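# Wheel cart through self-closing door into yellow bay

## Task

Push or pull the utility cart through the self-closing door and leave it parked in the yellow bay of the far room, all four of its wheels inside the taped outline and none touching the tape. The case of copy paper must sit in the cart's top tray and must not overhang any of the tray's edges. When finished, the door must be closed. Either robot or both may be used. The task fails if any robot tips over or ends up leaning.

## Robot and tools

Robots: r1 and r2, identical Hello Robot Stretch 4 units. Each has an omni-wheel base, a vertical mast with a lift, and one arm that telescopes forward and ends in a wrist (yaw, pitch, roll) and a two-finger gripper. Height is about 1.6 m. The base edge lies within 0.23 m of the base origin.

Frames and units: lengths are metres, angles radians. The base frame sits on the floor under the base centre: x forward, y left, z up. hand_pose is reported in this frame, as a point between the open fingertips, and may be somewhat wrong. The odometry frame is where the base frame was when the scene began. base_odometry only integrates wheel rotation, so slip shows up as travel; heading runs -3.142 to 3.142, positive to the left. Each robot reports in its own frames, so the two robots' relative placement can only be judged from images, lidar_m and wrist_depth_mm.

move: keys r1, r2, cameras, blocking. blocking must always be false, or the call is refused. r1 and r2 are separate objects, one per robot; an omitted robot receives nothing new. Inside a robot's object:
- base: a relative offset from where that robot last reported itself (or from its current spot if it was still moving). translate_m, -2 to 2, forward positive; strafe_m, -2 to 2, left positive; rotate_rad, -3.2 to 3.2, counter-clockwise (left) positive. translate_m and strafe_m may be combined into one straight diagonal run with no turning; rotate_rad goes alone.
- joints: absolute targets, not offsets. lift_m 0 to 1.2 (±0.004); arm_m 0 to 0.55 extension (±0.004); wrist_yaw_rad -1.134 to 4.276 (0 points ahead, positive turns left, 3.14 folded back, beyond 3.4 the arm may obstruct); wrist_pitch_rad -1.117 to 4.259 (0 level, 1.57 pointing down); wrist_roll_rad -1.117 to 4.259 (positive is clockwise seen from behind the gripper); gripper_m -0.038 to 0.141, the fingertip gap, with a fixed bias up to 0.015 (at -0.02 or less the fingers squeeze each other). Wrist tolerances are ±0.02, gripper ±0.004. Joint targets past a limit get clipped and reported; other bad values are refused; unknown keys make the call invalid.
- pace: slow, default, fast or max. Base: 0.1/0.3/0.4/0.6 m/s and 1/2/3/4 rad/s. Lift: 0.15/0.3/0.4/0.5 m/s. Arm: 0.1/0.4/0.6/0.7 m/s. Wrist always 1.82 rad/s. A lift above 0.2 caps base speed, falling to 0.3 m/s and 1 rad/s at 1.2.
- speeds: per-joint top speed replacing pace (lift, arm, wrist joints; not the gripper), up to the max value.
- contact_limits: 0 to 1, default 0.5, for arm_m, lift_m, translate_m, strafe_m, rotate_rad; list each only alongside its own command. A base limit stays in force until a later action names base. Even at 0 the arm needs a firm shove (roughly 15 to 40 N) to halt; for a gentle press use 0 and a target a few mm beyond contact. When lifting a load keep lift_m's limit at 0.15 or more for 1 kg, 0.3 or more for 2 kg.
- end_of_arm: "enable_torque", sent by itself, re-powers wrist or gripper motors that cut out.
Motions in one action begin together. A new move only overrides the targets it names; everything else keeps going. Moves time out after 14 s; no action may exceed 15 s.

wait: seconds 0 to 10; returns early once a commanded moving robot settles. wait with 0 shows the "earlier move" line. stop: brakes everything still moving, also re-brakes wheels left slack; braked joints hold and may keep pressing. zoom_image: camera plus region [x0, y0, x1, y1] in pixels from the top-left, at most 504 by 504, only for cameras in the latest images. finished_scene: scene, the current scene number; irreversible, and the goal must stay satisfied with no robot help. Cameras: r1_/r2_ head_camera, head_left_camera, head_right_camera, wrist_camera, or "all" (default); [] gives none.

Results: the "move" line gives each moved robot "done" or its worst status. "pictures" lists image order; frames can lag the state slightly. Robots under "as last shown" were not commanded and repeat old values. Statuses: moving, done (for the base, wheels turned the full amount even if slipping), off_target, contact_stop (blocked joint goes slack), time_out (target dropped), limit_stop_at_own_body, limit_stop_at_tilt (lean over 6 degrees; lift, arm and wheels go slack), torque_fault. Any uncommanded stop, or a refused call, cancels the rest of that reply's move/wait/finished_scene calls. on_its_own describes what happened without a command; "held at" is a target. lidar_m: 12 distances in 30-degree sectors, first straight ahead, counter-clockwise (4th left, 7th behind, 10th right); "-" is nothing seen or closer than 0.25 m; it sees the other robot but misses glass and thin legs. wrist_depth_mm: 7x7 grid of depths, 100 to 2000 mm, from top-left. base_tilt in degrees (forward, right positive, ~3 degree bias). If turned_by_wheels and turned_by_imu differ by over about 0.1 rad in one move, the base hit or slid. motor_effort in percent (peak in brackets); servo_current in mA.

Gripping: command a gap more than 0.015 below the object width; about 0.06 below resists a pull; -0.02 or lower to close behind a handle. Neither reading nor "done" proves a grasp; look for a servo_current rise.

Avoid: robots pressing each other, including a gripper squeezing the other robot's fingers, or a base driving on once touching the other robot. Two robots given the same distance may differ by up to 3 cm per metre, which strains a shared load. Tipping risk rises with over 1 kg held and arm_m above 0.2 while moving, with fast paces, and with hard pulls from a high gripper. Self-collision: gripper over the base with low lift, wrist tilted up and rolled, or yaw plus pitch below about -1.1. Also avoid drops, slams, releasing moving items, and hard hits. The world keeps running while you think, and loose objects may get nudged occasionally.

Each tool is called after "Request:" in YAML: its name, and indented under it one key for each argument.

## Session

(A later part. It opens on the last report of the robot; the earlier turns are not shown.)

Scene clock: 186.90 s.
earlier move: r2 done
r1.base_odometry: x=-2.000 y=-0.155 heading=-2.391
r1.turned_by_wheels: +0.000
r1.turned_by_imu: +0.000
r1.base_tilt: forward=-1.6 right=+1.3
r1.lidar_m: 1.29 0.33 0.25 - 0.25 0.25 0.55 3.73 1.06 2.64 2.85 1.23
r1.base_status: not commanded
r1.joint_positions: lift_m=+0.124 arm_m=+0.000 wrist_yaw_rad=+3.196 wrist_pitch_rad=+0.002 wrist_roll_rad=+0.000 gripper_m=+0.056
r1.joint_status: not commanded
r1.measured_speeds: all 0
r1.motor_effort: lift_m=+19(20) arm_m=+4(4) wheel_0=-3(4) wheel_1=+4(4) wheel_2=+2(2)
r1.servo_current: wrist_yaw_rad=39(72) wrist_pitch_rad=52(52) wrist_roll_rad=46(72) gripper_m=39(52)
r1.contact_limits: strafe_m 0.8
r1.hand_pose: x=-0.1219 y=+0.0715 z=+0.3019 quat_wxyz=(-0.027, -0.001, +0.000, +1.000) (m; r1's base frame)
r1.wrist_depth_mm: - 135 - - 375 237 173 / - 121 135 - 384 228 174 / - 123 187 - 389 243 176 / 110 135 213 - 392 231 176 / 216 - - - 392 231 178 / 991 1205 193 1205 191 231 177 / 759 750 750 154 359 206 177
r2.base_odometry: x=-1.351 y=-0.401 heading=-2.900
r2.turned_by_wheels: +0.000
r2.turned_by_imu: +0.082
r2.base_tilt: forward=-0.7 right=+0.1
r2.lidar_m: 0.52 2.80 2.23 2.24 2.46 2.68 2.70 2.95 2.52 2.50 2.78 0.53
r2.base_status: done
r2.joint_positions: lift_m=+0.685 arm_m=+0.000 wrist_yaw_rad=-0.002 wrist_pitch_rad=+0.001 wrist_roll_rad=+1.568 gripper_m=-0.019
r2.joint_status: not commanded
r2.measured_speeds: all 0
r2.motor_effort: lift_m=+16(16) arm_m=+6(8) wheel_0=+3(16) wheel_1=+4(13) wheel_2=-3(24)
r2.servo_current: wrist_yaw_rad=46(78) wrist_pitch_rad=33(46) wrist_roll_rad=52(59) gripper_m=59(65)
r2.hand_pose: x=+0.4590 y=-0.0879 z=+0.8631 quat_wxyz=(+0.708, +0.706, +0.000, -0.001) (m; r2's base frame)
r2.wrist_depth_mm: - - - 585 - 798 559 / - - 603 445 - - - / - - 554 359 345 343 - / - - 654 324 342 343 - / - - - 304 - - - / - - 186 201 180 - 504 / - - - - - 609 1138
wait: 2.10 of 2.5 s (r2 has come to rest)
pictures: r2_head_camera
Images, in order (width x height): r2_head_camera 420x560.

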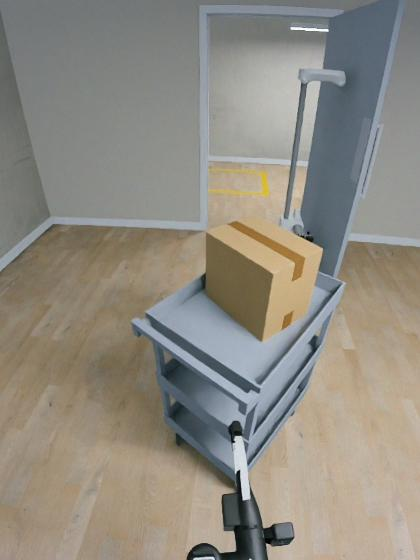

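Request:
move:
  r2: {"base":{"translate_m":-0.05,"strafe_m":-0.8},"joints":{"lift_m":0.657}}
  blocking: false
  cameras: []

Request:
wait:
  seconds: 4
  cameras: []

Request:
wait:
  seconds: 3
  cameras: []

Request:
move:
  r2: {"base":{"translate_m":0.47}}
  blocking: false
  cameras: []

Request:
wait:
  seconds: 4
  cameras: []

Request:
move:
  r2: {"base":{"rotate_rad":0.9}}
  blocking: false
  cameras: []

Request:
wait:
  seconds: 4
  cameras: ["r2_head_camera","r2_head_left_camera"]

Scene clock: 214.83 s.
move: r2 moving
r1: as last shown
r1.lidar_m: 1.28 0.31 0.25 - 0.25 0.25 0.53 3.74 1.04 2.62 2.88 1.22
r1.motor_effort: lift_m=+19(19) arm_m=+4(4) wheel_0=-3(4) wheel_1=+4(4) wheel_2=+2(2)
r1.servo_current: wrist_yaw_rad=52(65) wrist_pitch_rad=46(46) wrist_roll_rad=46(65) gripper_m=39(52)
r1.contact_limits: strafe_m 0.8
r1.wrist_depth_mm: - 135 - - 379 238 173 / - 121 135 - 382 229 174 / - 124 187 - 387 241 175 / 110 135 213 - 394 231 177 / 216 - - - 394 231 177 / 991 1182 194 1182 190 231 177 / 750 750 750 153 362 207 177
r2.base_odometry: x=-1.357 y=-0.367 heading=-2.900
r2.turned_by_wheels: +0.000
r2.turned_by_imu: +0.001
r2.base_tilt: forward=-0.7 right=+0.1
r2.lidar_m: 0.52 0.85 2.28 2.26 2.48 2.74 2.68 2.96 2.49 2.48 2.72 0.64
r2.base_status: translate_m moving; strafe_m moving
r2.joint_positions: lift_m=+0.659 arm_m=+0.000 wrist_yaw_rad=-0.002 wrist_pitch_rad=+0.001 wrist_roll_rad=+1.568 gripper_m=-0.019
r2.joint_status: lift_m moving
r2.measured_speeds: translate_m=-0.008 strafe_m=-0.136 rotate_rad=+0.001 lift_m=-0.037 arm_m=+0.000 wrist_yaw_rad=+0.000 wrist_pitch_rad=+0.000 wrist_roll_rad=+0.000
r2.motor_effort: lift_m=+15(15) arm_m=+6(6) wheel_0=+10(10) wheel_1=-10(11) wheel_2=+3(6)
r2.servo_current: wrist_yaw_rad=52(52) wrist_pitch_rad=39(52) wrist_roll_rad=52(52) gripper_m=52(65)
r2.hand_pose: x=+0.4590 y=-0.0879 z=+0.8370 quat_wxyz=(+0.708, +0.706, +0.000, -0.001) (m; r2's base frame)
r2.wrist_depth_mm: - - - 609 - 661 1160 / - - 640 473 - 842 473 / - - 564 389 - - - / - - 621 330 347 340 342 / - - - 285 - - - / - - 187 202 181 - 469 / - - - - - 539 1042
pictures: none
No camera images: "cameras" was empty.

Scene clock: 218.37 s.
earlier move: r2 done
r1.base_odometry: x=-2.000 y=-0.155 heading=-2.391
r1.turned_by_wheels: +0.000
r1.turned_by_imu: +0.000
r1.base_tilt: forward=-1.6 right=+1.3
r1.lidar_m: 1.28 0.31 0.25 - 0.25 0.25 0.56 3.74 1.06 2.68 2.85 1.23
r1.base_status: not commanded
r1.joint_positions: lift_m=+0.124 arm_m=+0.000 wrist_yaw_rad=+3.196 wrist_pitch_rad=+0.002 wrist_roll_rad=+0.000 gripper_m=+0.056
r1.joint_status: not commanded
r1.measured_speeds: all 0
r1.motor_effort: lift_m=+19(20) arm_m=+4(4) wheel_0=-3(4) wheel_1=+4(4) wheel_2=+2(2)
r1.servo_current: wrist_yaw_rad=52(72) wrist_pitch_rad=39(52) wrist_roll_rad=39(72) gripper_m=46(52)
r1.contact_limits: strafe_m 0.8
r1.hand_pose: x=-0.1219 y=+0.0715 z=+0.3019 quat_wxyz=(-0.027, -0.001, +0.000, +1.000) (m; r1's base frame)
r1.wrist_depth_mm: - 135 - - 377 237 174 / - 120 135 - 382 229 174 / - 124 187 - 389 242 176 / 110 135 213 - 389 231 177 / 215 - - - 394 232 177 / 1008 1205 193 1205 190 231 177 / 750 750 759 153 362 206 177
r2.base_odometry: x=-1.494 y=+0.387 heading=-2.900
r2.turned_by_wheels: +0.000
r2.turned_by_imu: +0.000
r2.base_tilt: forward=-0.7 right=+0.0
r2.lidar_m: 1.04 0.87 0.85 3.04 3.27 2.80 2.76 2.17 1.74 1.71 1.90 2.96
r2.base_status: done
r2.joint_positions: lift_m=+0.657 arm_m=+0.000 wrist_yaw_rad=-0.002 wrist_pitch_rad=+0.001 wrist_roll_rad=+1.568 gripper_m=-0.019
r2.joint_status: all done
r2.measured_speeds: all 0
r2.motor_effort: lift_m=+14(15) arm_m=+5(6) wheel_0=+3(15) wheel_1=+0(13) wheel_2=+4(9)
r2.servo_current: wrist_yaw_rad=39(65) wrist_pitch_rad=39(52) wrist_roll_rad=46(59) gripper_m=59(65)
r2.hand_pose: x=+0.4590 y=-0.0879 z=+0.8352 quat_wxyz=(+0.708, +0.706, +0.000, -0.001) (m; r2's base frame)
r2.wrist_depth_mm: - - - - - 1618 1118 / - - - - - 1618 1138 / - - - - - 1661 1160 / - - - - - 1661 1160 / - - - - - 1708 1160 / - - 186 200 181 1537 1160 / - - - - - 778 946
wait: 3.53 of 4 s (r2 has come to rest)
pictures: none
No camera images: "cameras" was empty.

Scene clock: 221.37 s.
r1.base_odometry: x=-2.000 y=-0.155 heading=-2.391
r1.turned_by_wheels: +0.000
r1.turned_by_imu: +0.000
r1.base_tilt: forward=-1.6 right=+1.2
r1.lidar_m: 1.28 0.33 0.25 - 0.25 0.25 0.55 3.73 1.06 2.66 2.84 1.25
r1.base_status: not commanded
r1.joint_positions: lift_m=+0.124 arm_m=+0.000 wrist_yaw_rad=+3.196 wrist_pitch_rad=+0.002 wrist_roll_rad=+0.000 gripper_m=+0.056
r1.joint_status: not commanded
r1.measured_speeds: all 0
r1.motor_effort: lift_m=+19(20) arm_m=+4(4) wheel_0=-3(4) wheel_1=+4(4) wheel_2=+2(2)
r1.servo_current: wrist_yaw_rad=33(72) wrist_pitch_rad=52(52) wrist_roll_rad=52(72) gripper_m=39(52)
r1.contact_limits: strafe_m 0.8
r1.hand_pose: x=-0.1219 y=+0.0715 z=+0.3019 quat_wxyz=(-0.027, -0.001, +0.000, +1.000) (m; r1's base frame)
r1.wrist_depth_mm: - 135 - - 377 237 173 / - 120 135 - 387 227 174 / - 124 186 - 389 242 175 / 110 135 214 - 394 231 177 / 216 - - - 397 231 178 / 1008 1205 193 1182 191 232 177 / 741 759 741 153 359 206 177
r2.base_odometry: x=-1.494 y=+0.387 heading=-2.900
r2.turned_by_wheels: +0.000
r2.turned_by_imu: +0.000
r2.base_tilt: forward=-0.7 right=+0.1
r2.lidar_m: 1.03 0.87 0.86 3.03 3.29 2.80 2.75 2.13 1.72 1.70 1.88 2.97
r2.base_status: done
r2.joint_positions: lift_m=+0.657 arm_m=+0.000 wrist_yaw_rad=-0.002 wrist_pitch_rad=+0.001 wrist_roll_rad=+1.568 gripper_m=-0.019
r2.joint_status: all done
r2.measured_speeds: all 0
r2.motor_effort: lift_m=+15(15) arm_m=+6(6) wheel_0=+2(15) wheel_1=-1(13) wheel_2=+4(9)
r2.servo_current: wrist_yaw_rad=52(65) wrist_pitch_rad=39(52) wrist_roll_rad=46(59) gripper_m=52(65)
r2.hand_pose: x=+0.4590 y=-0.0879 z=+0.8352 quat_wxyz=(+0.708, +0.706, +0.000, -0.001) (m; r2's base frame)
r2.wrist_depth_mm: - - - - - 1661 1118 / - - - - - 1618 1160 / - - - - - 1708 1182 / - - - - - 1661 1160 / - - - - - 1618 1160 / - - 187 201 180 1576 1160 / - - - - - 778 946
wait: 3.00 s; at rest by 0.27 s
pictures: none
No camera images: "cameras" was empty.

Scene clock: 221.87 s.
move: r2 moving
r1: as last shown
r1.base_tilt: forward=-1.6 right=+1.3
r1.lidar_m: 1.29 0.32 0.25 - 0.25 0.25 0.56 3.72 1.07 2.65 2.84 1.25
r1.motor_effort: lift_m=+19(19) arm_m=+4(4) wheel_0=-3(4) wheel_1=+4(4) wheel_2=+2(2)
r1.servo_current: wrist_yaw_rad=39(59) wrist_pitch_rad=39(46) wrist_roll_rad=46(52) gripper_m=39(39)
r1.contact_limits: strafe_m 0.8
r1.wrist_depth_mm: - 135 - - 377 238 173 / - 121 135 - 384 227 175 / - 124 187 - 389 243 177 / 110 136 214 - 392 230 177 / 216 - - - 394 230 177 / 1008 1205 194 1205 191 231 177 / 759 759 750 153 362 206 178
r2.base_odometry: x=-1.524 y=+0.380 heading=-2.899
r2.turned_by_wheels: +0.000
r2.turned_by_imu: +0.000
r2.base_tilt: forward=-0.7 right=+0.1
r2.lidar_m: 1.01 0.85 0.84 3.03 3.31 2.83 2.81 2.13 1.75 1.70 1.91 2.96
r2.base_status: translate_m moving
r2.joint_positions: lift_m=+0.657 arm_m=+0.000 wrist_yaw_rad=-0.002 wrist_pitch_rad=+0.001 wrist_roll_rad=+1.568 gripper_m=-0.019
r2.joint_status: not commanded
r2.measured_speeds: translate_m=+0.120 strafe_m=+0.001 rotate_rad=+0.001 lift_m=+0.000 arm_m=+0.000 wrist_yaw_rad=+0.000 wrist_pitch_rad=+0.000 wrist_roll_rad=+0.000
r2.motor_effort: lift_m=+14(15) arm_m=+6(6) wheel_0=+6(10) wheel_1=+7(7) wheel_2=-11(13)
r2.servo_current: wrist_yaw_rad=52(59) wrist_pitch_rad=39(46) wrist_roll_rad=39(52) gripper_m=59(65)
r2.hand_pose: x=+0.4590 y=-0.0879 z=+0.8352 quat_wxyz=(+0.708, +0.706, +0.000, -0.001) (m; r2's base frame)
r2.wrist_depth_mm: - - - - - 1708 1160 / - - - - - 1618 1160 / - - - - - 1708 1182 / - - - - - 1708 1160 / - - - - - 1708 1160 / - - 186 201 180 1537 1182 / - - - - - 741 1060
pictures: none
No camera images: "cameras" was empty.

Scene clock: 224.43 s.
earlier move: r2 done
r1.base_odometry: x=-2.000 y=-0.155 heading=-2.391
r1.turned_by_wheels: +0.000
r1.turned_by_imu: +0.000
r1.base_tilt: forward=-1.6 right=+1.3
r1.lidar_m: 1.30 0.34 0.25 - 0.25 0.25 0.56 3.75 1.04 2.65 2.84 1.24
r1.base_status: not commanded
r1.joint_positions: lift_m=+0.124 arm_m=+0.000 wrist_yaw_rad=+3.196 wrist_pitch_rad=+0.002 wrist_roll_rad=+0.000 gripper_m=+0.056
r1.joint_status: not commanded
r1.measured_speeds: all 0
r1.motor_effort: lift_m=+19(20) arm_m=+4(4) wheel_0=-4(4) wheel_1=+4(4) wheel_2=+2(2)
r1.servo_current: wrist_yaw_rad=59(65) wrist_pitch_rad=39(52) wrist_roll_rad=46(78) gripper_m=39(52)
r1.contact_limits: strafe_m 0.8
r1.hand_pose: x=-0.1219 y=+0.0715 z=+0.3019 quat_wxyz=(-0.027, -0.001, +0.000, +1.000) (m; r1's base frame)
r1.wrist_depth_mm: - 135 - - 377 237 173 / - 121 135 - 384 229 174 / - 124 187 - 389 243 176 / 110 135 213 - 392 231 177 / 215 - - - 394 231 177 / 991 1229 193 1160 191 231 178 / 741 750 741 153 364 206 177
r2.base_odometry: x=-1.950 y=+0.275 heading=-2.899
r2.turned_by_wheels: +0.000
r2.turned_by_imu: +0.001
r2.base_tilt: forward=-0.7 right=+0.1
r2.lidar_m: 1.55 0.52 0.54 0.65 3.24 3.25 3.22 2.23 1.78 1.78 1.96 2.61
r2.base_status: done
r2.joint_positions: lift_m=+0.657 arm_m=+0.000 wrist_yaw_rad=-0.002 wrist_pitch_rad=+0.001 wrist_roll_rad=+1.568 gripper_m=-0.019
r2.joint_status: not commanded
r2.measured_speeds: all 0
r2.motor_effort: lift_m=+14(15) arm_m=+6(6) wheel_0=+2(10) wheel_1=+4(9) wheel_2=-4(13)
r2.servo_current: wrist_yaw_rad=39(59) wrist_pitch_rad=39(46) wrist_roll_rad=52(59) gripper_m=59(65)
r2.hand_pose: x=+0.4590 y=-0.0879 z=+0.8352 quat_wxyz=(+0.708, +0.706, +0.000, -0.001) (m; r2's base frame)
r2.wrist_depth_mm: - - - - - 1618 1138 / - - - - - 1661 1160 / - - - - - 1618 1160 / - - - - 1863 1537 1160 / - - - - - 1576 1160 / - - 187 202 181 1576 1205 / - - - - - 1576 1160
wait: 2.57 of 4 s (r2 has come to rest)
pictures: none
No camera images: "cameras" was empty.

Scene clock: 224.93 s.
move: r2 moving
r1: as last shown
r1.base_tilt: forward=-1.6 right=+1.2
r1.lidar_m: 1.30 0.34 0.25 - 0.25 0.25 0.56 3.76 1.05 2.65 2.84 1.21
r1.motor_effort: lift_m=+19(19) arm_m=+5(5) wheel_0=-3(4) wheel_1=+4(4) wheel_2=+2(2)
r1.servo_current: wrist_yaw_rad=52(59) wrist_pitch_rad=46(52) wrist_roll_rad=59(59) gripper_m=46(46)
r1.contact_limits: strafe_m 0.8
r1.wrist_depth_mm: - 135 - - 379 237 173 / - 121 135 - 387 228 175 / - 124 187 - 387 243 176 / 110 136 213 - 392 231 177 / 216 - - - 394 231 178 / 1008 1205 193 1160 191 232 177 / 750 750 750 153 362 206 177
r2.base_odometry: x=-1.950 y=+0.275 heading=-2.647
r2.turned_by_wheels: +0.252
r2.turned_by_imu: +0.245
r2.base_tilt: forward=-0.7 right=+0.0
r2.lidar_m: 0.59 0.54 0.55 3.01 3.48 3.24 2.94 1.93 1.78 1.83 2.29 1.58
r2.base_status: rotate_rad moving
r2.joint_positions: lift_m=+0.657 arm_m=+0.000 wrist_yaw_rad=-0.002 wrist_pitch_rad=+0.001 wrist_roll_rad=+1.568 gripper_m=-0.019
r2.joint_status: not commanded
r2.measured_speeds: translate_m=-0.002 strafe_m=-0.001 rotate_rad=+0.973 lift_m=+0.000 arm_m=+0.000 wrist_yaw_rad=+0.000 wrist_pitch_rad=+0.000 wrist_roll_rad=+0.000
r2.motor_effort: lift_m=+14(15) arm_m=+6(6) wheel_0=-5(12) wheel_1=-8(10) wheel_2=-11(11)
r2.servo_current: wrist_yaw_rad=46(52) wrist_pitch_rad=46(46) wrist_roll_rad=39(52) gripper_m=65(65)
r2.hand_pose: x=+0.4590 y=-0.0879 z=+0.8352 quat_wxyz=(+0.708, +0.706, +0.000, -0.001) (m; r2's base frame)
r2.wrist_depth_mm: - - - - - 1618 1138 / - - - - - 1499 1138 / - - - - - 1499 1160 / - - - - - 1708 1160 / - - - - - 1756 1160 / - - 186 202 180 1576 1160 / - - - - - 1537 1160
pictures: none
No camera images: "cameras" was empty.

Scene clock: 226.07 s.
earlier move: r2 done
r1.base_odometry: x=-2.000 y=-0.155 heading=-2.391
r1.turned_by_wheels: +0.000
r1.turned_by_imu: +0.000
r1.base_tilt: forward=-1.6 right=+1.3
r1.lidar_m: 1.29 0.33 0.25 - 0.25 0.26 0.55 3.77 1.06 2.67 2.83 1.25
r1.base_status: not commanded
r1.joint_positions: lift_m=+0.124 arm_m=+0.000 wrist_yaw_rad=+3.196 wrist_pitch_rad=+0.002 wrist_roll_rad=+0.000 gripper_m=+0.056
r1.joint_status: not commanded
r1.measured_speeds: all 0
r1.motor_effort: lift_m=+19(20) arm_m=+4(5) wheel_0=-3(4) wheel_1=+4(4) wheel_2=+2(2)
r1.servo_current: wrist_yaw_rad=39(59) wrist_pitch_rad=39(52) wrist_roll_rad=52(72) gripper_m=46(46)
r1.contact_limits: strafe_m 0.8
r1.hand_pose: x=-0.1219 y=+0.0715 z=+0.3019 quat_wxyz=(-0.027, -0.001, +0.000, +1.000) (m; r1's base frame)
r1.wrist_depth_mm: - 135 - - 379 237 173 / - 121 135 - 384 227 175 / - 124 187 - 387 242 176 / 110 135 213 - 392 231 177 / 216 - - - 392 232 177 / 1008 1205 194 1205 191 232 178 / 750 750 750 153 362 207 177
r2.base_odometry: x=-1.950 y=+0.275 heading=-2.000
r2.turned_by_wheels: +0.647
r2.turned_by_imu: +0.630
r2.base_tilt: forward=-0.7 right=+0.1
r2.lidar_m: 0.52 0.58 3.06 3.34 3.22 2.56 1.86 1.78 1.87 2.58 1.59 0.55
r2.base_status: done
r2.joint_positions: lift_m=+0.657 arm_m=+0.000 wrist_yaw_rad=-0.002 wrist_pitch_rad=+0.001 wrist_roll_rad=+1.568 gripper_m=-0.019
r2.joint_status: not commanded
r2.measured_speeds: all 0
r2.motor_effort: lift_m=+15(15) arm_m=+6(6) wheel_0=-4(12) wheel_1=-2(11) wheel_2=-6(12)
r2.servo_current: wrist_yaw_rad=46(59) wrist_pitch_rad=33(46) wrist_roll_rad=46(65) gripper_m=52(65)
r2.hand_pose: x=+0.4590 y=-0.0879 z=+0.8351 quat_wxyz=(+0.708, +0.706, +0.000, -0.001) (m; r2's base frame)
r2.wrist_depth_mm: - - - 298 307 1499 436 / - - - 306 - 1808 - / - - - 309 - - - / - 387 384 315 - - - / - 397 399 317 - - - / - 421 187 200 179 - - / - 442 439 - - - -
wait: 1.13 of 4 s (r2 has come to rest)
pictures: r2_head_camera, r2_head_left_camera
Images, in order (width x height): r2_head_camera 420x560, r2_head_left_camera 420x672.

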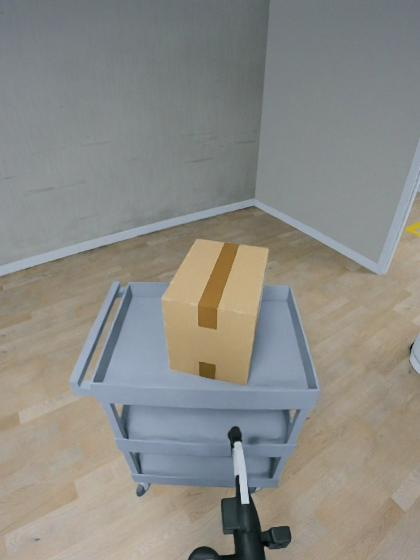

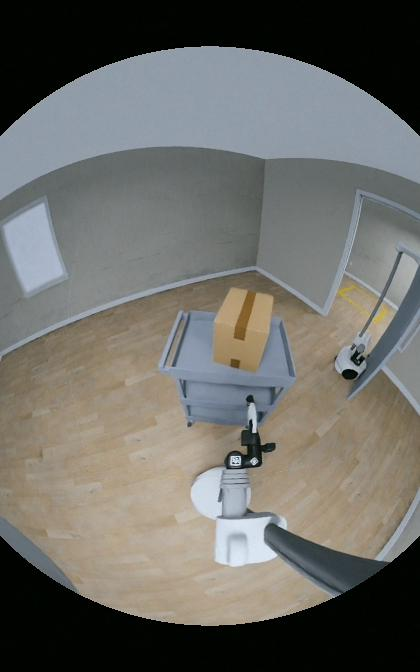

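Request:
move:
  r2: {"base":{"strafe_m":-0.1}}
  blocking: false
  cameras: []

Request:
wait:
  seconds: 2
  cameras: []

Request:
move:
  r2: {"base":{"translate_m":0.2}}
  blocking: false
  cameras: []

Request:
wait:
  seconds: 2.5
  cameras: ["r2_head_camera","r1_head_left_camera"]

Scene clock: 235.27 s.
move: r2 moving
r1: as last shown
r1.lidar_m: 1.29 0.32 0.25 - 0.25 0.25 0.53 3.72 1.06 2.66 2.84 1.23
r1.motor_effort: lift_m=+19(20) arm_m=+4(4) wheel_0=-4(4) wheel_1=+4(4) wheel_2=+2(2)
r1.servo_current: wrist_yaw_rad=59(65) wrist_pitch_rad=46(52) wrist_roll_rad=46(59) gripper_m=39(46)
r1.contact_limits: strafe_m 0.8
r1.wrist_depth_mm: - 135 - - 377 238 174 / - 121 135 - 384 229 174 / - 123 187 - 389 243 175 / 110 135 213 - 392 231 177 / 215 - - - 389 231 177 / 1008 1229 193 1182 191 233 177 / 750 759 750 154 362 208 178
r2.base_odometry: x=-1.983 y=+0.290 heading=-2.000
r2.turned_by_wheels: +0.000
r2.turned_by_imu: +0.001
r2.base_tilt: forward=-0.7 right=+0.1
r2.lidar_m: 0.54 0.60 3.10 3.38 3.25 2.52 1.86 1.76 1.85 2.53 1.53 0.55
r2.base_status: strafe_m moving
r2.joint_positions: lift_m=+0.657 arm_m=+0.000 wrist_yaw_rad=-0.002 wrist_pitch_rad=+0.001 wrist_roll_rad=+1.568 gripper_m=-0.019
r2.joint_status: not commanded
r2.measured_speeds: translate_m=-0.001 strafe_m=-0.140 rotate_rad=+0.003 lift_m=+0.000 arm_m=+0.000 wrist_yaw_rad=+0.000 wrist_pitch_rad=+0.000 wrist_roll_rad=+0.000
r2.motor_effort: lift_m=+15(15) arm_m=+6(6) wheel_0=+8(11) wheel_1=-10(11) wheel_2=-1(5)
r2.servo_current: wrist_yaw_rad=39(52) wrist_pitch_rad=46(46) wrist_roll_rad=46(59) gripper_m=59(65)
r2.hand_pose: x=+0.4590 y=-0.0879 z=+0.8351 quat_wxyz=(+0.708, +0.706, +0.000, -0.001) (m; r2's base frame)
r2.wrist_depth_mm: - - - 300 304 306 304 / - - - 303 - 1661 - / - - - 307 - - - / - 521 473 310 - - - / - 387 387 314 - - - / - 407 187 200 180 - - / - 430 427 - - - -
pictures: none
No camera images: "cameras" was empty.

Scene clock: 236.23 s.
earlier move: r2 done
r1.base_odometry: x=-2.000 y=-0.155 heading=-2.391
r1.turned_by_wheels: +0.000
r1.turned_by_imu: +0.000
r1.base_tilt: forward=-1.6 right=+1.3
r1.lidar_m: 1.29 0.33 0.25 - 0.25 0.25 0.55 3.73 1.05 2.67 2.82 1.24
r1.base_status: not commanded
r1.joint_positions: lift_m=+0.124 arm_m=+0.000 wrist_yaw_rad=+3.196 wrist_pitch_rad=+0.002 wrist_roll_rad=+0.000 gripper_m=+0.056
r1.joint_status: not commanded
r1.measured_speeds: all 0
r1.motor_effort: lift_m=+19(20) arm_m=+4(4) wheel_0=-3(4) wheel_1=+4(4) wheel_2=+2(2)
r1.servo_current: wrist_yaw_rad=65(72) wrist_pitch_rad=46(52) wrist_roll_rad=46(59) gripper_m=39(46)
r1.contact_limits: strafe_m 0.8
r1.hand_pose: x=-0.1219 y=+0.0715 z=+0.3019 quat_wxyz=(-0.027, -0.001, +0.000, +1.000) (m; r1's base frame)
r1.wrist_depth_mm: - 135 - - 379 237 174 / - 121 135 - 382 228 174 / - 124 187 - 389 242 176 / 110 135 213 - 392 231 176 / 216 - - - 392 231 178 / 1008 1182 193 1182 191 231 178 / 750 750 750 154 362 206 178
r2.base_odometry: x=-2.041 y=+0.316 heading=-2.000
r2.turned_by_wheels: +0.000
r2.turned_by_imu: +0.000
r2.base_tilt: forward=-0.7 right=+0.1
r2.lidar_m: 0.51 0.58 3.15 3.44 3.30 2.49 1.83 1.74 1.81 2.51 1.49 0.55
r2.base_status: done
r2.joint_positions: lift_m=+0.657 arm_m=+0.000 wrist_yaw_rad=-0.002 wrist_pitch_rad=+0.001 wrist_roll_rad=+1.568 gripper_m=-0.019
r2.joint_status: not commanded
r2.measured_speeds: all 0
r2.motor_effort: lift_m=+15(15) arm_m=+6(6) wheel_0=+2(11) wheel_1=-2(11) wheel_2=+0(5)
r2.servo_current: wrist_yaw_rad=46(59) wrist_pitch_rad=39(46) wrist_roll_rad=52(59) gripper_m=59(65)
r2.hand_pose: x=+0.4590 y=-0.0879 z=+0.8351 quat_wxyz=(+0.708, +0.706, +0.000, -0.001) (m; r2's base frame)
r2.wrist_depth_mm: - - - - - 1618 1118 / - - - - - 1537 1138 / - - - 303 309 307 - / - - - 307 - - - / - 517 480 310 - - - / - 389 186 200 180 - - / - 399 402 - - - -
wait: 0.97 of 2 s (r2 has come to rest)
pictures: none
No camera images: "cameras" was empty.

Scene clock: 236.73 s.
move: r2 moving
r1: as last shown
r1.lidar_m: 1.30 0.33 0.25 - 0.25 0.25 0.54 3.75 1.07 2.66 2.84 1.22
r1.motor_effort: lift_m=+19(19) arm_m=+4(4) wheel_0=-2(4) wheel_1=+4(4) wheel_2=+2(2)
r1.servo_current: wrist_yaw_rad=33(65) wrist_pitch_rad=33(52) wrist_roll_rad=39(59) gripper_m=46(46)
r1.contact_limits: strafe_m 0.8
r1.wrist_depth_mm: - 135 - - 377 237 174 / - 120 135 - 382 229 174 / - 124 188 - 389 242 176 / 110 135 213 - 389 231 177 / 216 - - - 394 231 177 / 1008 1205 193 1182 191 232 177 / 750 759 750 153 362 206 177
r2.base_odometry: x=-2.054 y=+0.288 heading=-2.000
r2.turned_by_wheels: +0.000
r2.turned_by_imu: +0.000
r2.base_tilt: forward=-0.7 right=+0.1
r2.lidar_m: 0.49 0.53 3.09 3.47 3.33 2.53 1.83 1.76 1.85 2.52 1.47 0.53
r2.base_status: translate_m moving
r2.joint_positions: lift_m=+0.657 arm_m=+0.000 wrist_yaw_rad=-0.002 wrist_pitch_rad=+0.001 wrist_roll_rad=+1.568 gripper_m=-0.019
r2.joint_status: not commanded
r2.measured_speeds: translate_m=+0.121 strafe_m=+0.000 rotate_rad=-0.004 lift_m=+0.000 arm_m=+0.000 wrist_yaw_rad=+0.000 wrist_pitch_rad=+0.000 wrist_roll_rad=+0.000
r2.motor_effort: lift_m=+15(15) arm_m=+6(6) wheel_0=+4(12) wheel_1=+6(9) wheel_2=-12(13)
r2.servo_current: wrist_yaw_rad=52(59) wrist_pitch_rad=39(46) wrist_roll_rad=52(52) gripper_m=59(65)
r2.hand_pose: x=+0.4590 y=-0.0879 z=+0.8351 quat_wxyz=(+0.708, +0.706, +0.000, -0.001) (m; r2's base frame)
r2.wrist_depth_mm: - - - - - 1661 1160 / - - - - - 1576 1138 / - - - 276 281 281 - / - - - 281 - - - / - 462 459 282 - - - / - 359 186 201 179 - - / - 368 370 - - - -
pictures: none
No camera images: "cameras" was empty.

Scene clock: 238.30 s.
earlier move: r2 done
r1.base_odometry: x=-2.000 y=-0.155 heading=-2.391
r1.turned_by_wheels: +0.000
r1.turned_by_imu: +0.000
r1.base_tilt: forward=-1.6 right=+1.3
r1.lidar_m: 1.25 0.31 0.25 - 0.25 0.25 0.54 3.74 1.07 2.66 2.85 1.21
r1.base_status: not commanded
r1.joint_positions: lift_m=+0.124 arm_m=+0.000 wrist_yaw_rad=+3.196 wrist_pitch_rad=+0.002 wrist_roll_rad=+0.000 gripper_m=+0.056
r1.joint_status: not commanded
r1.measured_speeds: all 0
r1.motor_effort: lift_m=+19(19) arm_m=+4(4) wheel_0=-3(4) wheel_1=+4(4) wheel_2=+2(2)
r1.servo_current: wrist_yaw_rad=33(65) wrist_pitch_rad=52(52) wrist_roll_rad=59(65) gripper_m=46(46)
r1.contact_limits: strafe_m 0.8
r1.hand_pose: x=-0.1219 y=+0.0715 z=+0.3019 quat_wxyz=(-0.027, -0.001, +0.000, +1.000) (m; r1's base frame)
r1.wrist_depth_mm: - 135 - - 377 237 174 / - 121 135 - 384 228 175 / - 124 187 - 389 243 176 / 110 135 213 - 394 230 177 / 216 - - - 394 231 177 / 1008 1205 193 1160 191 233 178 / 741 759 750 153 364 207 177
r2.base_odometry: x=-2.124 y=+0.135 heading=-2.000
r2.turned_by_wheels: +0.000
r2.turned_by_imu: +0.014
r2.base_tilt: forward=-0.6 right=+0.0
r2.lidar_m: 0.47 0.49 2.97 3.53 3.38 2.73 1.99 1.92 2.01 2.48 1.40 0.52
r2.base_status: done
r2.joint_positions: lift_m=+0.657 arm_m=+0.000 wrist_yaw_rad=-0.003 wrist_pitch_rad=+0.001 wrist_roll_rad=+1.568 gripper_m=-0.019
r2.joint_status: not commanded
r2.measured_speeds: all 0
r2.motor_effort: lift_m=+15(15) arm_m=+7(7) wheel_0=+4(12) wheel_1=+4(11) wheel_2=-4(22)
r2.servo_current: wrist_yaw_rad=46(72) wrist_pitch_rad=33(46) wrist_roll_rad=52(59) gripper_m=52(65)
r2.hand_pose: x=+0.4589 y=-0.0882 z=+0.8351 quat_wxyz=(+0.708, +0.706, -0.001, -0.001) (m; r2's base frame)
r2.wrist_depth_mm: - - - 279 306 1366 399 / - - - 277 - 1661 466 / - - - 274 - - - / - 477 459 271 - - - / 340 338 338 270 - - - / 349 347 186 201 180 - - / - 353 353 - - - -
wait: 1.57 of 2.5 s (r2 has come to rest)
pictures: r1_head_left_camera, r2_head_camera
Images, in order (width x height): r1_head_left_camera 420x672, r2_head_camera 420x560.

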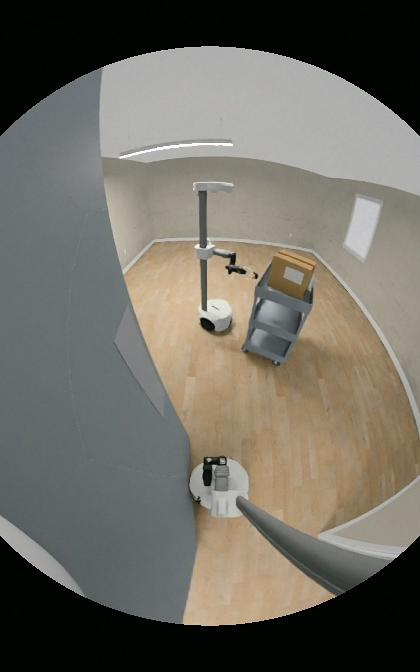

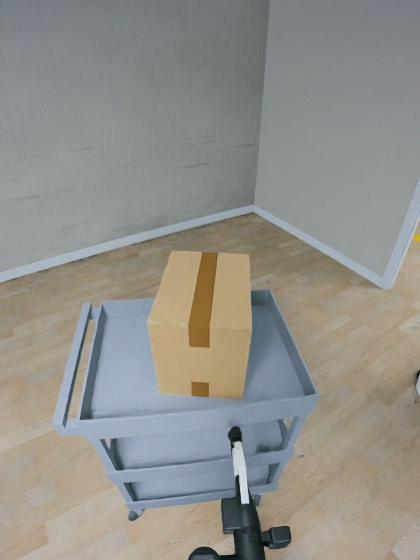

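Request:
move:
  r2: {"base":{"translate_m":-0.02,"strafe_m":-0.12}}
  blocking: false
  cameras: []

Request:
wait:
  seconds: 2
  cameras: []

Request:
move:
  r2: {"base":{"translate_m":0.19}}
  blocking: false
  cameras: []

Request:
wait:
  seconds: 2.5
  cameras: ["r2_head_camera","r1_head_left_camera"]

Scene clock: 245.43 s.
move: r2 moving
r1: as last shown
r1.lidar_m: 1.25 0.33 0.25 - 0.25 0.25 0.53 3.76 1.05 2.62 2.85 1.21
r1.servo_current: wrist_yaw_rad=46(65) wrist_pitch_rad=33(52) wrist_roll_rad=46(59) gripper_m=46(46)
r1.contact_limits: strafe_m 0.8
r1.wrist_depth_mm: - 135 - - 375 237 173 / - 121 135 - 387 228 174 / - 124 187 - 389 243 176 / 110 136 214 - 389 230 177 / 216 - - - 394 232 177 / 1025 1205 193 1182 191 231 178 / 759 750 750 153 362 206 177
r2.base_odometry: x=-2.152 y=+0.153 heading=-2.000
r2.turned_by_wheels: +0.000
r2.turned_by_imu: +0.001
r2.base_tilt: forward=-0.7 right=+0.0
r2.lidar_m: 0.46 0.48 2.98 3.54 3.44 2.67 1.94 1.86 1.98 2.46 1.38 0.52
r2.base_status: translate_m moving; strafe_m moving
r2.joint_positions: lift_m=+0.657 arm_m=+0.000 wrist_yaw_rad=-0.003 wrist_pitch_rad=+0.001 wrist_roll_rad=+1.568 gripper_m=-0.019
r2.joint_status: not commanded
r2.measured_speeds: translate_m=-0.021 strafe_m=-0.128 rotate_rad=+0.006 lift_m=+0.000 arm_m=+0.000 wrist_yaw_rad=+0.000 wrist_pitch_rad=+0.000 wrist_roll_rad=+0.000
r2.motor_effort: lift_m=+15(15) arm_m=+7(7) wheel_0=+12(12) wheel_1=-11(12) wheel_2=+6(6)
r2.servo_current: wrist_yaw_rad=52(52) wrist_pitch_rad=46(46) wrist_roll_rad=46(52) gripper_m=59(65)
r2.hand_pose: x=+0.4589 y=-0.0882 z=+0.8351 quat_wxyz=(+0.708, +0.706, -0.001, -0.001) (m; r2's base frame)
r2.wrist_depth_mm: - - - 287 293 293 293 / - - - 285 - 1576 466 / - - - 281 - 1756 - / - - - 278 - - - / - 343 343 277 - - - / 349 347 187 201 179 - - / - 353 355 - - - -
pictures: none
No camera images: "cameras" was empty.

Scene clock: 246.57 s.
earlier move: r2 done
r1.base_odometry: x=-2.000 y=-0.155 heading=-2.391
r1.turned_by_wheels: +0.000
r1.turned_by_imu: +0.000
r1.base_tilt: forward=-1.6 right=+1.3
r1.lidar_m: 1.24 0.31 0.25 - 0.25 0.25 0.54 3.76 1.06 2.62 2.82 1.20
r1.base_status: not commanded
r1.joint_positions: lift_m=+0.124 arm_m=+0.000 wrist_yaw_rad=+3.196 wrist_pitch_rad=+0.002 wrist_roll_rad=+0.000 gripper_m=+0.056
r1.joint_status: not commanded
r1.measured_speeds: all 0
r1.motor_effort: lift_m=+19(19) arm_m=+4(4) wheel_0=-3(4) wheel_1=+4(4) wheel_2=+2(2)
r1.servo_current: wrist_yaw_rad=52(72) wrist_pitch_rad=39(52) wrist_roll_rad=39(65) gripper_m=33(46)
r1.contact_limits: strafe_m 0.8
r1.hand_pose: x=-0.1219 y=+0.0715 z=+0.3019 quat_wxyz=(-0.027, -0.001, +0.000, +1.000) (m; r1's base frame)
r1.wrist_depth_mm: - 135 - - 375 238 174 / - 120 135 - 384 228 175 / - 124 187 - 387 242 176 / 110 135 213 - 392 230 177 / 216 - - - 392 232 177 / 991 1229 193 1182 191 232 178 / 741 759 750 153 362 206 177
r2.base_odometry: x=-2.225 y=+0.202 heading=-1.999
r2.turned_by_wheels: +0.000
r2.turned_by_imu: +0.000
r2.base_tilt: forward=-0.7 right=+0.0
r2.lidar_m: 0.48 0.52 3.06 3.62 3.49 2.62 1.89 1.83 1.91 2.37 1.30 0.55
r2.base_status: done
r2.joint_positions: lift_m=+0.657 arm_m=+0.000 wrist_yaw_rad=-0.003 wrist_pitch_rad=+0.001 wrist_roll_rad=+1.568 gripper_m=-0.019
r2.joint_status: not commanded
r2.measured_speeds: all 0
r2.motor_effort: lift_m=+15(15) arm_m=+7(7) wheel_0=+3(12) wheel_1=-2(13) wheel_2=+6(7)
r2.servo_current: wrist_yaw_rad=52(59) wrist_pitch_rad=39(46) wrist_roll_rad=46(52) gripper_m=59(65)
r2.hand_pose: x=+0.4589 y=-0.0882 z=+0.8351 quat_wxyz=(+0.708, +0.706, -0.001, -0.001) (m; r2's base frame)
r2.wrist_depth_mm: - - - - - 1618 1138 / - - - - - 1661 1138 / - - - - - 312 1042 / - - - 303 - - - / - - 647 300 - - - / - 430 186 201 179 - - / - 357 359 - - - -
wait: 1.13 of 2 s (r2 has come to rest)
pictures: none
No camera images: "cameras" was empty.

Scene clock: 247.07 s.
move: r2 moving
r1: as last shown
r1.base_tilt: forward=-1.5 right=+1.3
r1.lidar_m: 1.23 0.31 0.25 - 0.25 0.25 0.58 3.71 1.05 2.65 2.84 1.20
r1.servo_current: wrist_yaw_rad=39(59) wrist_pitch_rad=33(52) wrist_roll_rad=33(52) gripper_m=39(46)
r1.contact_limits: strafe_m 0.8
r1.wrist_depth_mm: - 135 - - 377 237 174 / - 121 135 - 382 228 174 / - 124 187 - 387 243 176 / 110 135 213 - 392 230 177 / 216 - - - 394 230 178 / 991 1205 194 1182 191 233 178 / 750 750 768 153 362 207 177
r2.base_odometry: x=-2.238 y=+0.174 heading=-1.999
r2.turned_by_wheels: +0.000
r2.turned_by_imu: +0.000
r2.base_tilt: forward=-0.7 right=+0.1
r2.lidar_m: 0.47 0.47 0.65 3.63 3.51 2.69 1.94 1.85 1.96 2.37 1.29 0.51
r2.base_status: translate_m moving
r2.joint_positions: lift_m=+0.657 arm_m=+0.000 wrist_yaw_rad=-0.003 wrist_pitch_rad=+0.001 wrist_roll_rad=+1.568 gripper_m=-0.019
r2.joint_status: not commanded
r2.measured_speeds: translate_m=+0.122 strafe_m=+0.001 rotate_rad=-0.004 lift_m=+0.000 arm_m=+0.000 wrist_yaw_rad=+0.000 wrist_pitch_rad=+0.000 wrist_roll_rad=+0.000
r2.motor_effort: lift_m=+15(15) arm_m=+7(7) wheel_0=+8(10) wheel_1=+7(8) wheel_2=-12(12)
r2.servo_current: wrist_yaw_rad=46(59) wrist_pitch_rad=39(46) wrist_roll_rad=39(52) gripper_m=59(65)
r2.hand_pose: x=+0.4589 y=-0.0882 z=+0.8351 quat_wxyz=(+0.708, +0.706, -0.001, -0.001) (m; r2's base frame)
r2.wrist_depth_mm: - - - - - 1661 1138 / - - - - - 1661 1160 / - - - 281 287 289 287 / - - - 278 - 1808 - / - - 640 274 - - - / - 418 186 201 179 - - / 347 332 332 - - - -
pictures: none
No camera images: "cameras" was empty.

Scene clock: 248.60 s.
earlier move: r2 done
r1.base_odometry: x=-2.000 y=-0.155 heading=-2.391
r1.turned_by_wheels: +0.000
r1.turned_by_imu: +0.000
r1.base_tilt: forward=-1.6 right=+1.3
r1.lidar_m: 1.34 0.34 0.25 - 0.25 0.25 0.53 3.75 1.06 2.65 2.86 1.13
r1.base_status: not commanded
r1.joint_positions: lift_m=+0.124 arm_m=+0.000 wrist_yaw_rad=+3.196 wrist_pitch_rad=+0.002 wrist_roll_rad=+0.000 gripper_m=+0.056
r1.joint_status: not commanded
r1.measured_speeds: all 0
r1.motor_effort: lift_m=+19(19) arm_m=+4(4) wheel_0=-3(4) wheel_1=+4(4) wheel_2=+2(2)
r1.servo_current: wrist_yaw_rad=65(65) wrist_pitch_rad=39(52) wrist_roll_rad=52(59) gripper_m=46(46)
r1.contact_limits: strafe_m 0.8
r1.hand_pose: x=-0.1219 y=+0.0715 z=+0.3019 quat_wxyz=(-0.027, -0.001, +0.000, +1.000) (m; r1's base frame)
r1.wrist_depth_mm: - 135 - - 377 236 173 / - 121 135 - 382 228 174 / - 124 187 - 392 243 176 / 110 135 213 - 392 231 177 / 216 - - - 394 232 177 / 1008 1229 194 1182 191 231 178 / 750 759 750 154 362 207 178
r2.base_odometry: x=-2.304 y=+0.030 heading=-1.999
r2.turned_by_wheels: +0.000
r2.turned_by_imu: +0.008
r2.base_tilt: forward=-0.6 right=+0.0
r2.lidar_m: 0.43 0.43 2.90 3.70 3.56 2.80 2.07 2.00 2.12 1.33 1.23 0.56
r2.base_status: done
r2.joint_positions: lift_m=+0.657 arm_m=+0.000 wrist_yaw_rad=-0.003 wrist_pitch_rad=+0.001 wrist_roll_rad=+1.568 gripper_m=-0.019
r2.joint_status: not commanded
r2.measured_speeds: all 0
r2.motor_effort: lift_m=+15(15) arm_m=+7(7) wheel_0=+2(10) wheel_1=+2(11) wheel_2=-4(23)
r2.servo_current: wrist_yaw_rad=46(72) wrist_pitch_rad=33(46) wrist_roll_rad=52(52) gripper_m=59(65)
r2.hand_pose: x=+0.4589 y=-0.0882 z=+0.8351 quat_wxyz=(+0.708, +0.706, -0.001, -0.001) (m; r2's base frame)
r2.wrist_depth_mm: - - - - - 1537 1098 / - - - 325 355 355 355 / - - - 307 - 1808 469 / - - - 291 - - - / - 410 382 278 - - - / 338 338 186 200 180 - - / 334 330 330 - - - -
wait: 1.53 of 2.5 s (r2 has come to rest)
pictures: r1_head_left_camera, r2_head_camera
Images, in order (width x height): r1_head_left_camera 420x672, r2_head_camera 420x560.

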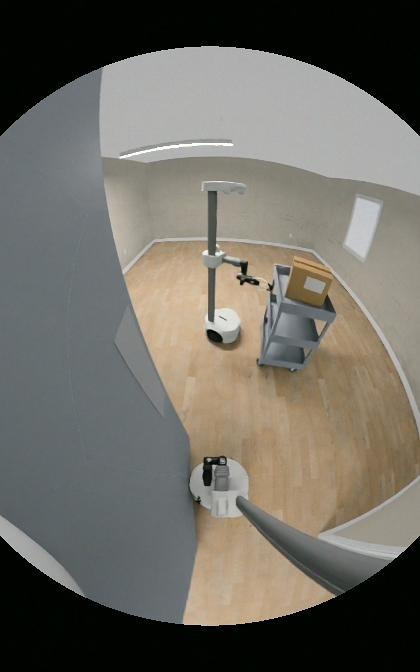

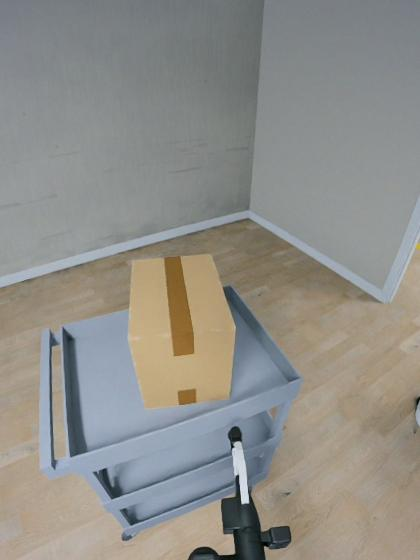

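Request:
move:
  r2: {"base":{"translate_m":0.12}}
  blocking: false
  cameras: []

Request:
wait:
  seconds: 2.5
  cameras: ["r2_head_camera","r1_head_left_camera","r2_head_right_camera"]

Scene clock: 259.43 s.
move: r2 moving
r1: as last shown
r1.lidar_m: 1.32 0.33 0.25 - 0.25 0.25 0.54 3.76 1.06 2.64 2.84 1.14
r1.servo_current: wrist_yaw_rad=33(65) wrist_pitch_rad=46(46) wrist_roll_rad=59(65) gripper_m=39(46)
r1.contact_limits: strafe_m 0.8
r1.wrist_depth_mm: - 135 - - 379 237 174 / - 121 135 - 384 227 174 / - 124 188 - 389 241 176 / 110 136 213 - 394 232 176 / 216 - - - 394 231 177 / 991 1229 194 1205 191 231 177 / 759 759 741 153 362 206 178
r2.base_odometry: x=-2.317 y=+0.001 heading=-1.999
r2.turned_by_wheels: +0.000
r2.turned_by_imu: +0.001
r2.base_tilt: forward=-0.6 right=+0.1
r2.lidar_m: 0.40 0.37 0.46 3.70 3.57 2.85 2.07 2.03 2.10 1.27 1.21 0.51
r2.base_status: translate_m moving
r2.joint_positions: lift_m=+0.657 arm_m=+0.000 wrist_yaw_rad=-0.003 wrist_pitch_rad=+0.001 wrist_roll_rad=+1.568 gripper_m=-0.019
r2.joint_status: not commanded
r2.measured_speeds: translate_m=+0.121 strafe_m=-0.002 rotate_rad=+0.003 lift_m=+0.000 arm_m=+0.000 wrist_yaw_rad=+0.000 wrist_pitch_rad=+0.000 wrist_roll_rad=+0.000
r2.motor_effort: lift_m=+15(15) arm_m=+7(7) wheel_0=+9(11) wheel_1=+7(9) wheel_2=-14(14)
r2.servo_current: wrist_yaw_rad=59(59) wrist_pitch_rad=39(39) wrist_roll_rad=33(46) gripper_m=52(65)
r2.hand_pose: x=+0.4589 y=-0.0882 z=+0.8351 quat_wxyz=(+0.708, +0.706, -0.001, -0.001) (m; r2's base frame)
r2.wrist_depth_mm: - - - - - 1336 1060 / - - - 294 - 1464 421 / - - - 278 - 1808 473 / - - - 265 - - - / - 512 473 253 - - - / 310 312 187 201 180 - - / 306 306 306 - - - -
pictures: none
No camera images: "cameras" was empty.

Scene clock: 260.60 s.
earlier move: r2 done
r1.base_odometry: x=-2.000 y=-0.155 heading=-2.391
r1.turned_by_wheels: +0.000
r1.turned_by_imu: +0.000
r1.base_tilt: forward=-1.6 right=+1.3
r1.lidar_m: 1.27 0.29 0.25 - 0.25 0.25 0.57 3.76 1.05 2.68 1.34 1.06
r1.base_status: not commanded
r1.joint_positions: lift_m=+0.124 arm_m=+0.000 wrist_yaw_rad=+3.196 wrist_pitch_rad=+0.002 wrist_roll_rad=+0.000 gripper_m=+0.056
r1.joint_status: not commanded
r1.measured_speeds: all 0
r1.motor_effort: lift_m=+19(19) arm_m=+4(4) wheel_0=-3(4) wheel_1=+4(4) wheel_2=+2(2)
r1.servo_current: wrist_yaw_rad=52(65) wrist_pitch_rad=39(52) wrist_roll_rad=52(72) gripper_m=46(52)
r1.contact_limits: strafe_m 0.8
r1.hand_pose: x=-0.1219 y=+0.0715 z=+0.3019 quat_wxyz=(-0.027, -0.001, +0.000, +1.000) (m; r1's base frame)
r1.wrist_depth_mm: - 135 - - 377 237 173 / - 121 135 - 384 228 175 / - 124 188 - 387 243 176 / 110 135 213 - 392 230 177 / 216 - - - 394 232 177 / 1042 1182 194 1160 191 232 177 / 750 741 750 153 359 207 177
r2.base_odometry: x=-2.354 y=-0.079 heading=-1.999
r2.turned_by_wheels: +0.000
r2.turned_by_imu: +0.005
r2.base_tilt: forward=-0.7 right=+0.1
r2.lidar_m: 0.39 0.35 2.78 3.75 3.65 2.94 2.17 2.09 2.20 1.20 1.33 0.56
r2.base_status: done
r2.joint_positions: lift_m=+0.657 arm_m=+0.000 wrist_yaw_rad=-0.003 wrist_pitch_rad=+0.001 wrist_roll_rad=+1.568 gripper_m=-0.019
r2.joint_status: not commanded
r2.measured_speeds: all 0
r2.motor_effort: lift_m=+15(15) arm_m=+7(7) wheel_0=+3(11) wheel_1=+3(9) wheel_2=-3(21)
r2.servo_current: wrist_yaw_rad=52(72) wrist_pitch_rad=39(46) wrist_roll_rad=59(59) gripper_m=59(65)
r2.hand_pose: x=+0.4588 y=-0.0883 z=+0.8351 quat_wxyz=(+0.708, +0.706, -0.001, -0.001) (m; r2's base frame)
r2.wrist_depth_mm: - - - - - 1308 1060 / - - - 362 - 1576 469 / - - - 327 - 1808 - / - - - 301 - 723 - / - 357 357 278 - - - / 347 342 187 200 179 - - / 330 327 327 - - - -
wait: 1.17 of 2.5 s (r2 has come to rest)
pictures: r1_head_left_camera, r2_head_camera, r2_head_right_camera
Images, in order (width x height): r1_head_left_camera 420x672, r2_head_camera 420x560, r2_head_right_camera 420x672.

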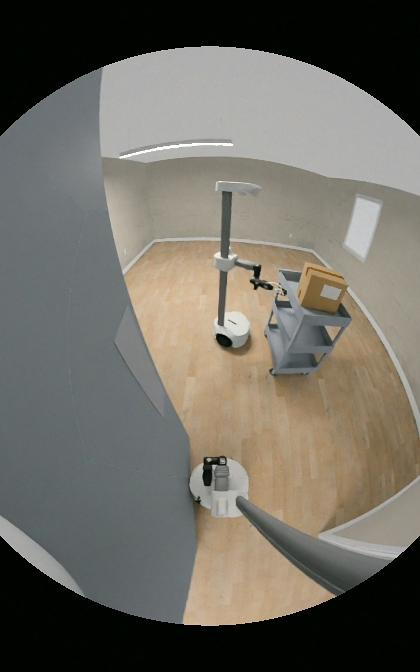

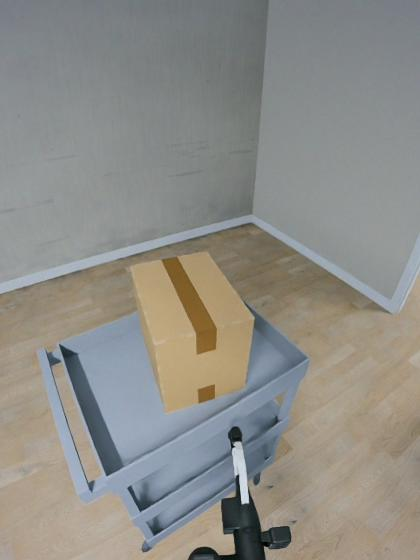

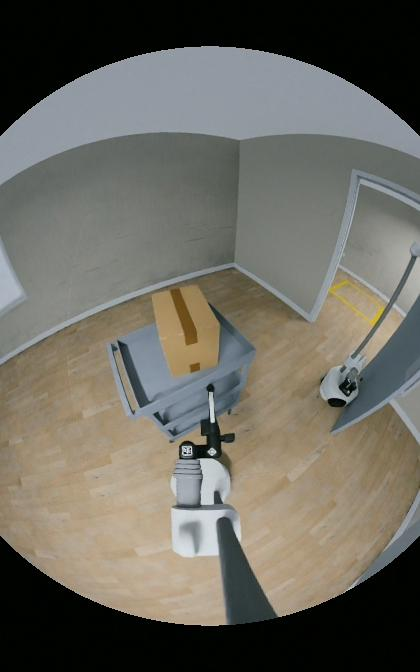

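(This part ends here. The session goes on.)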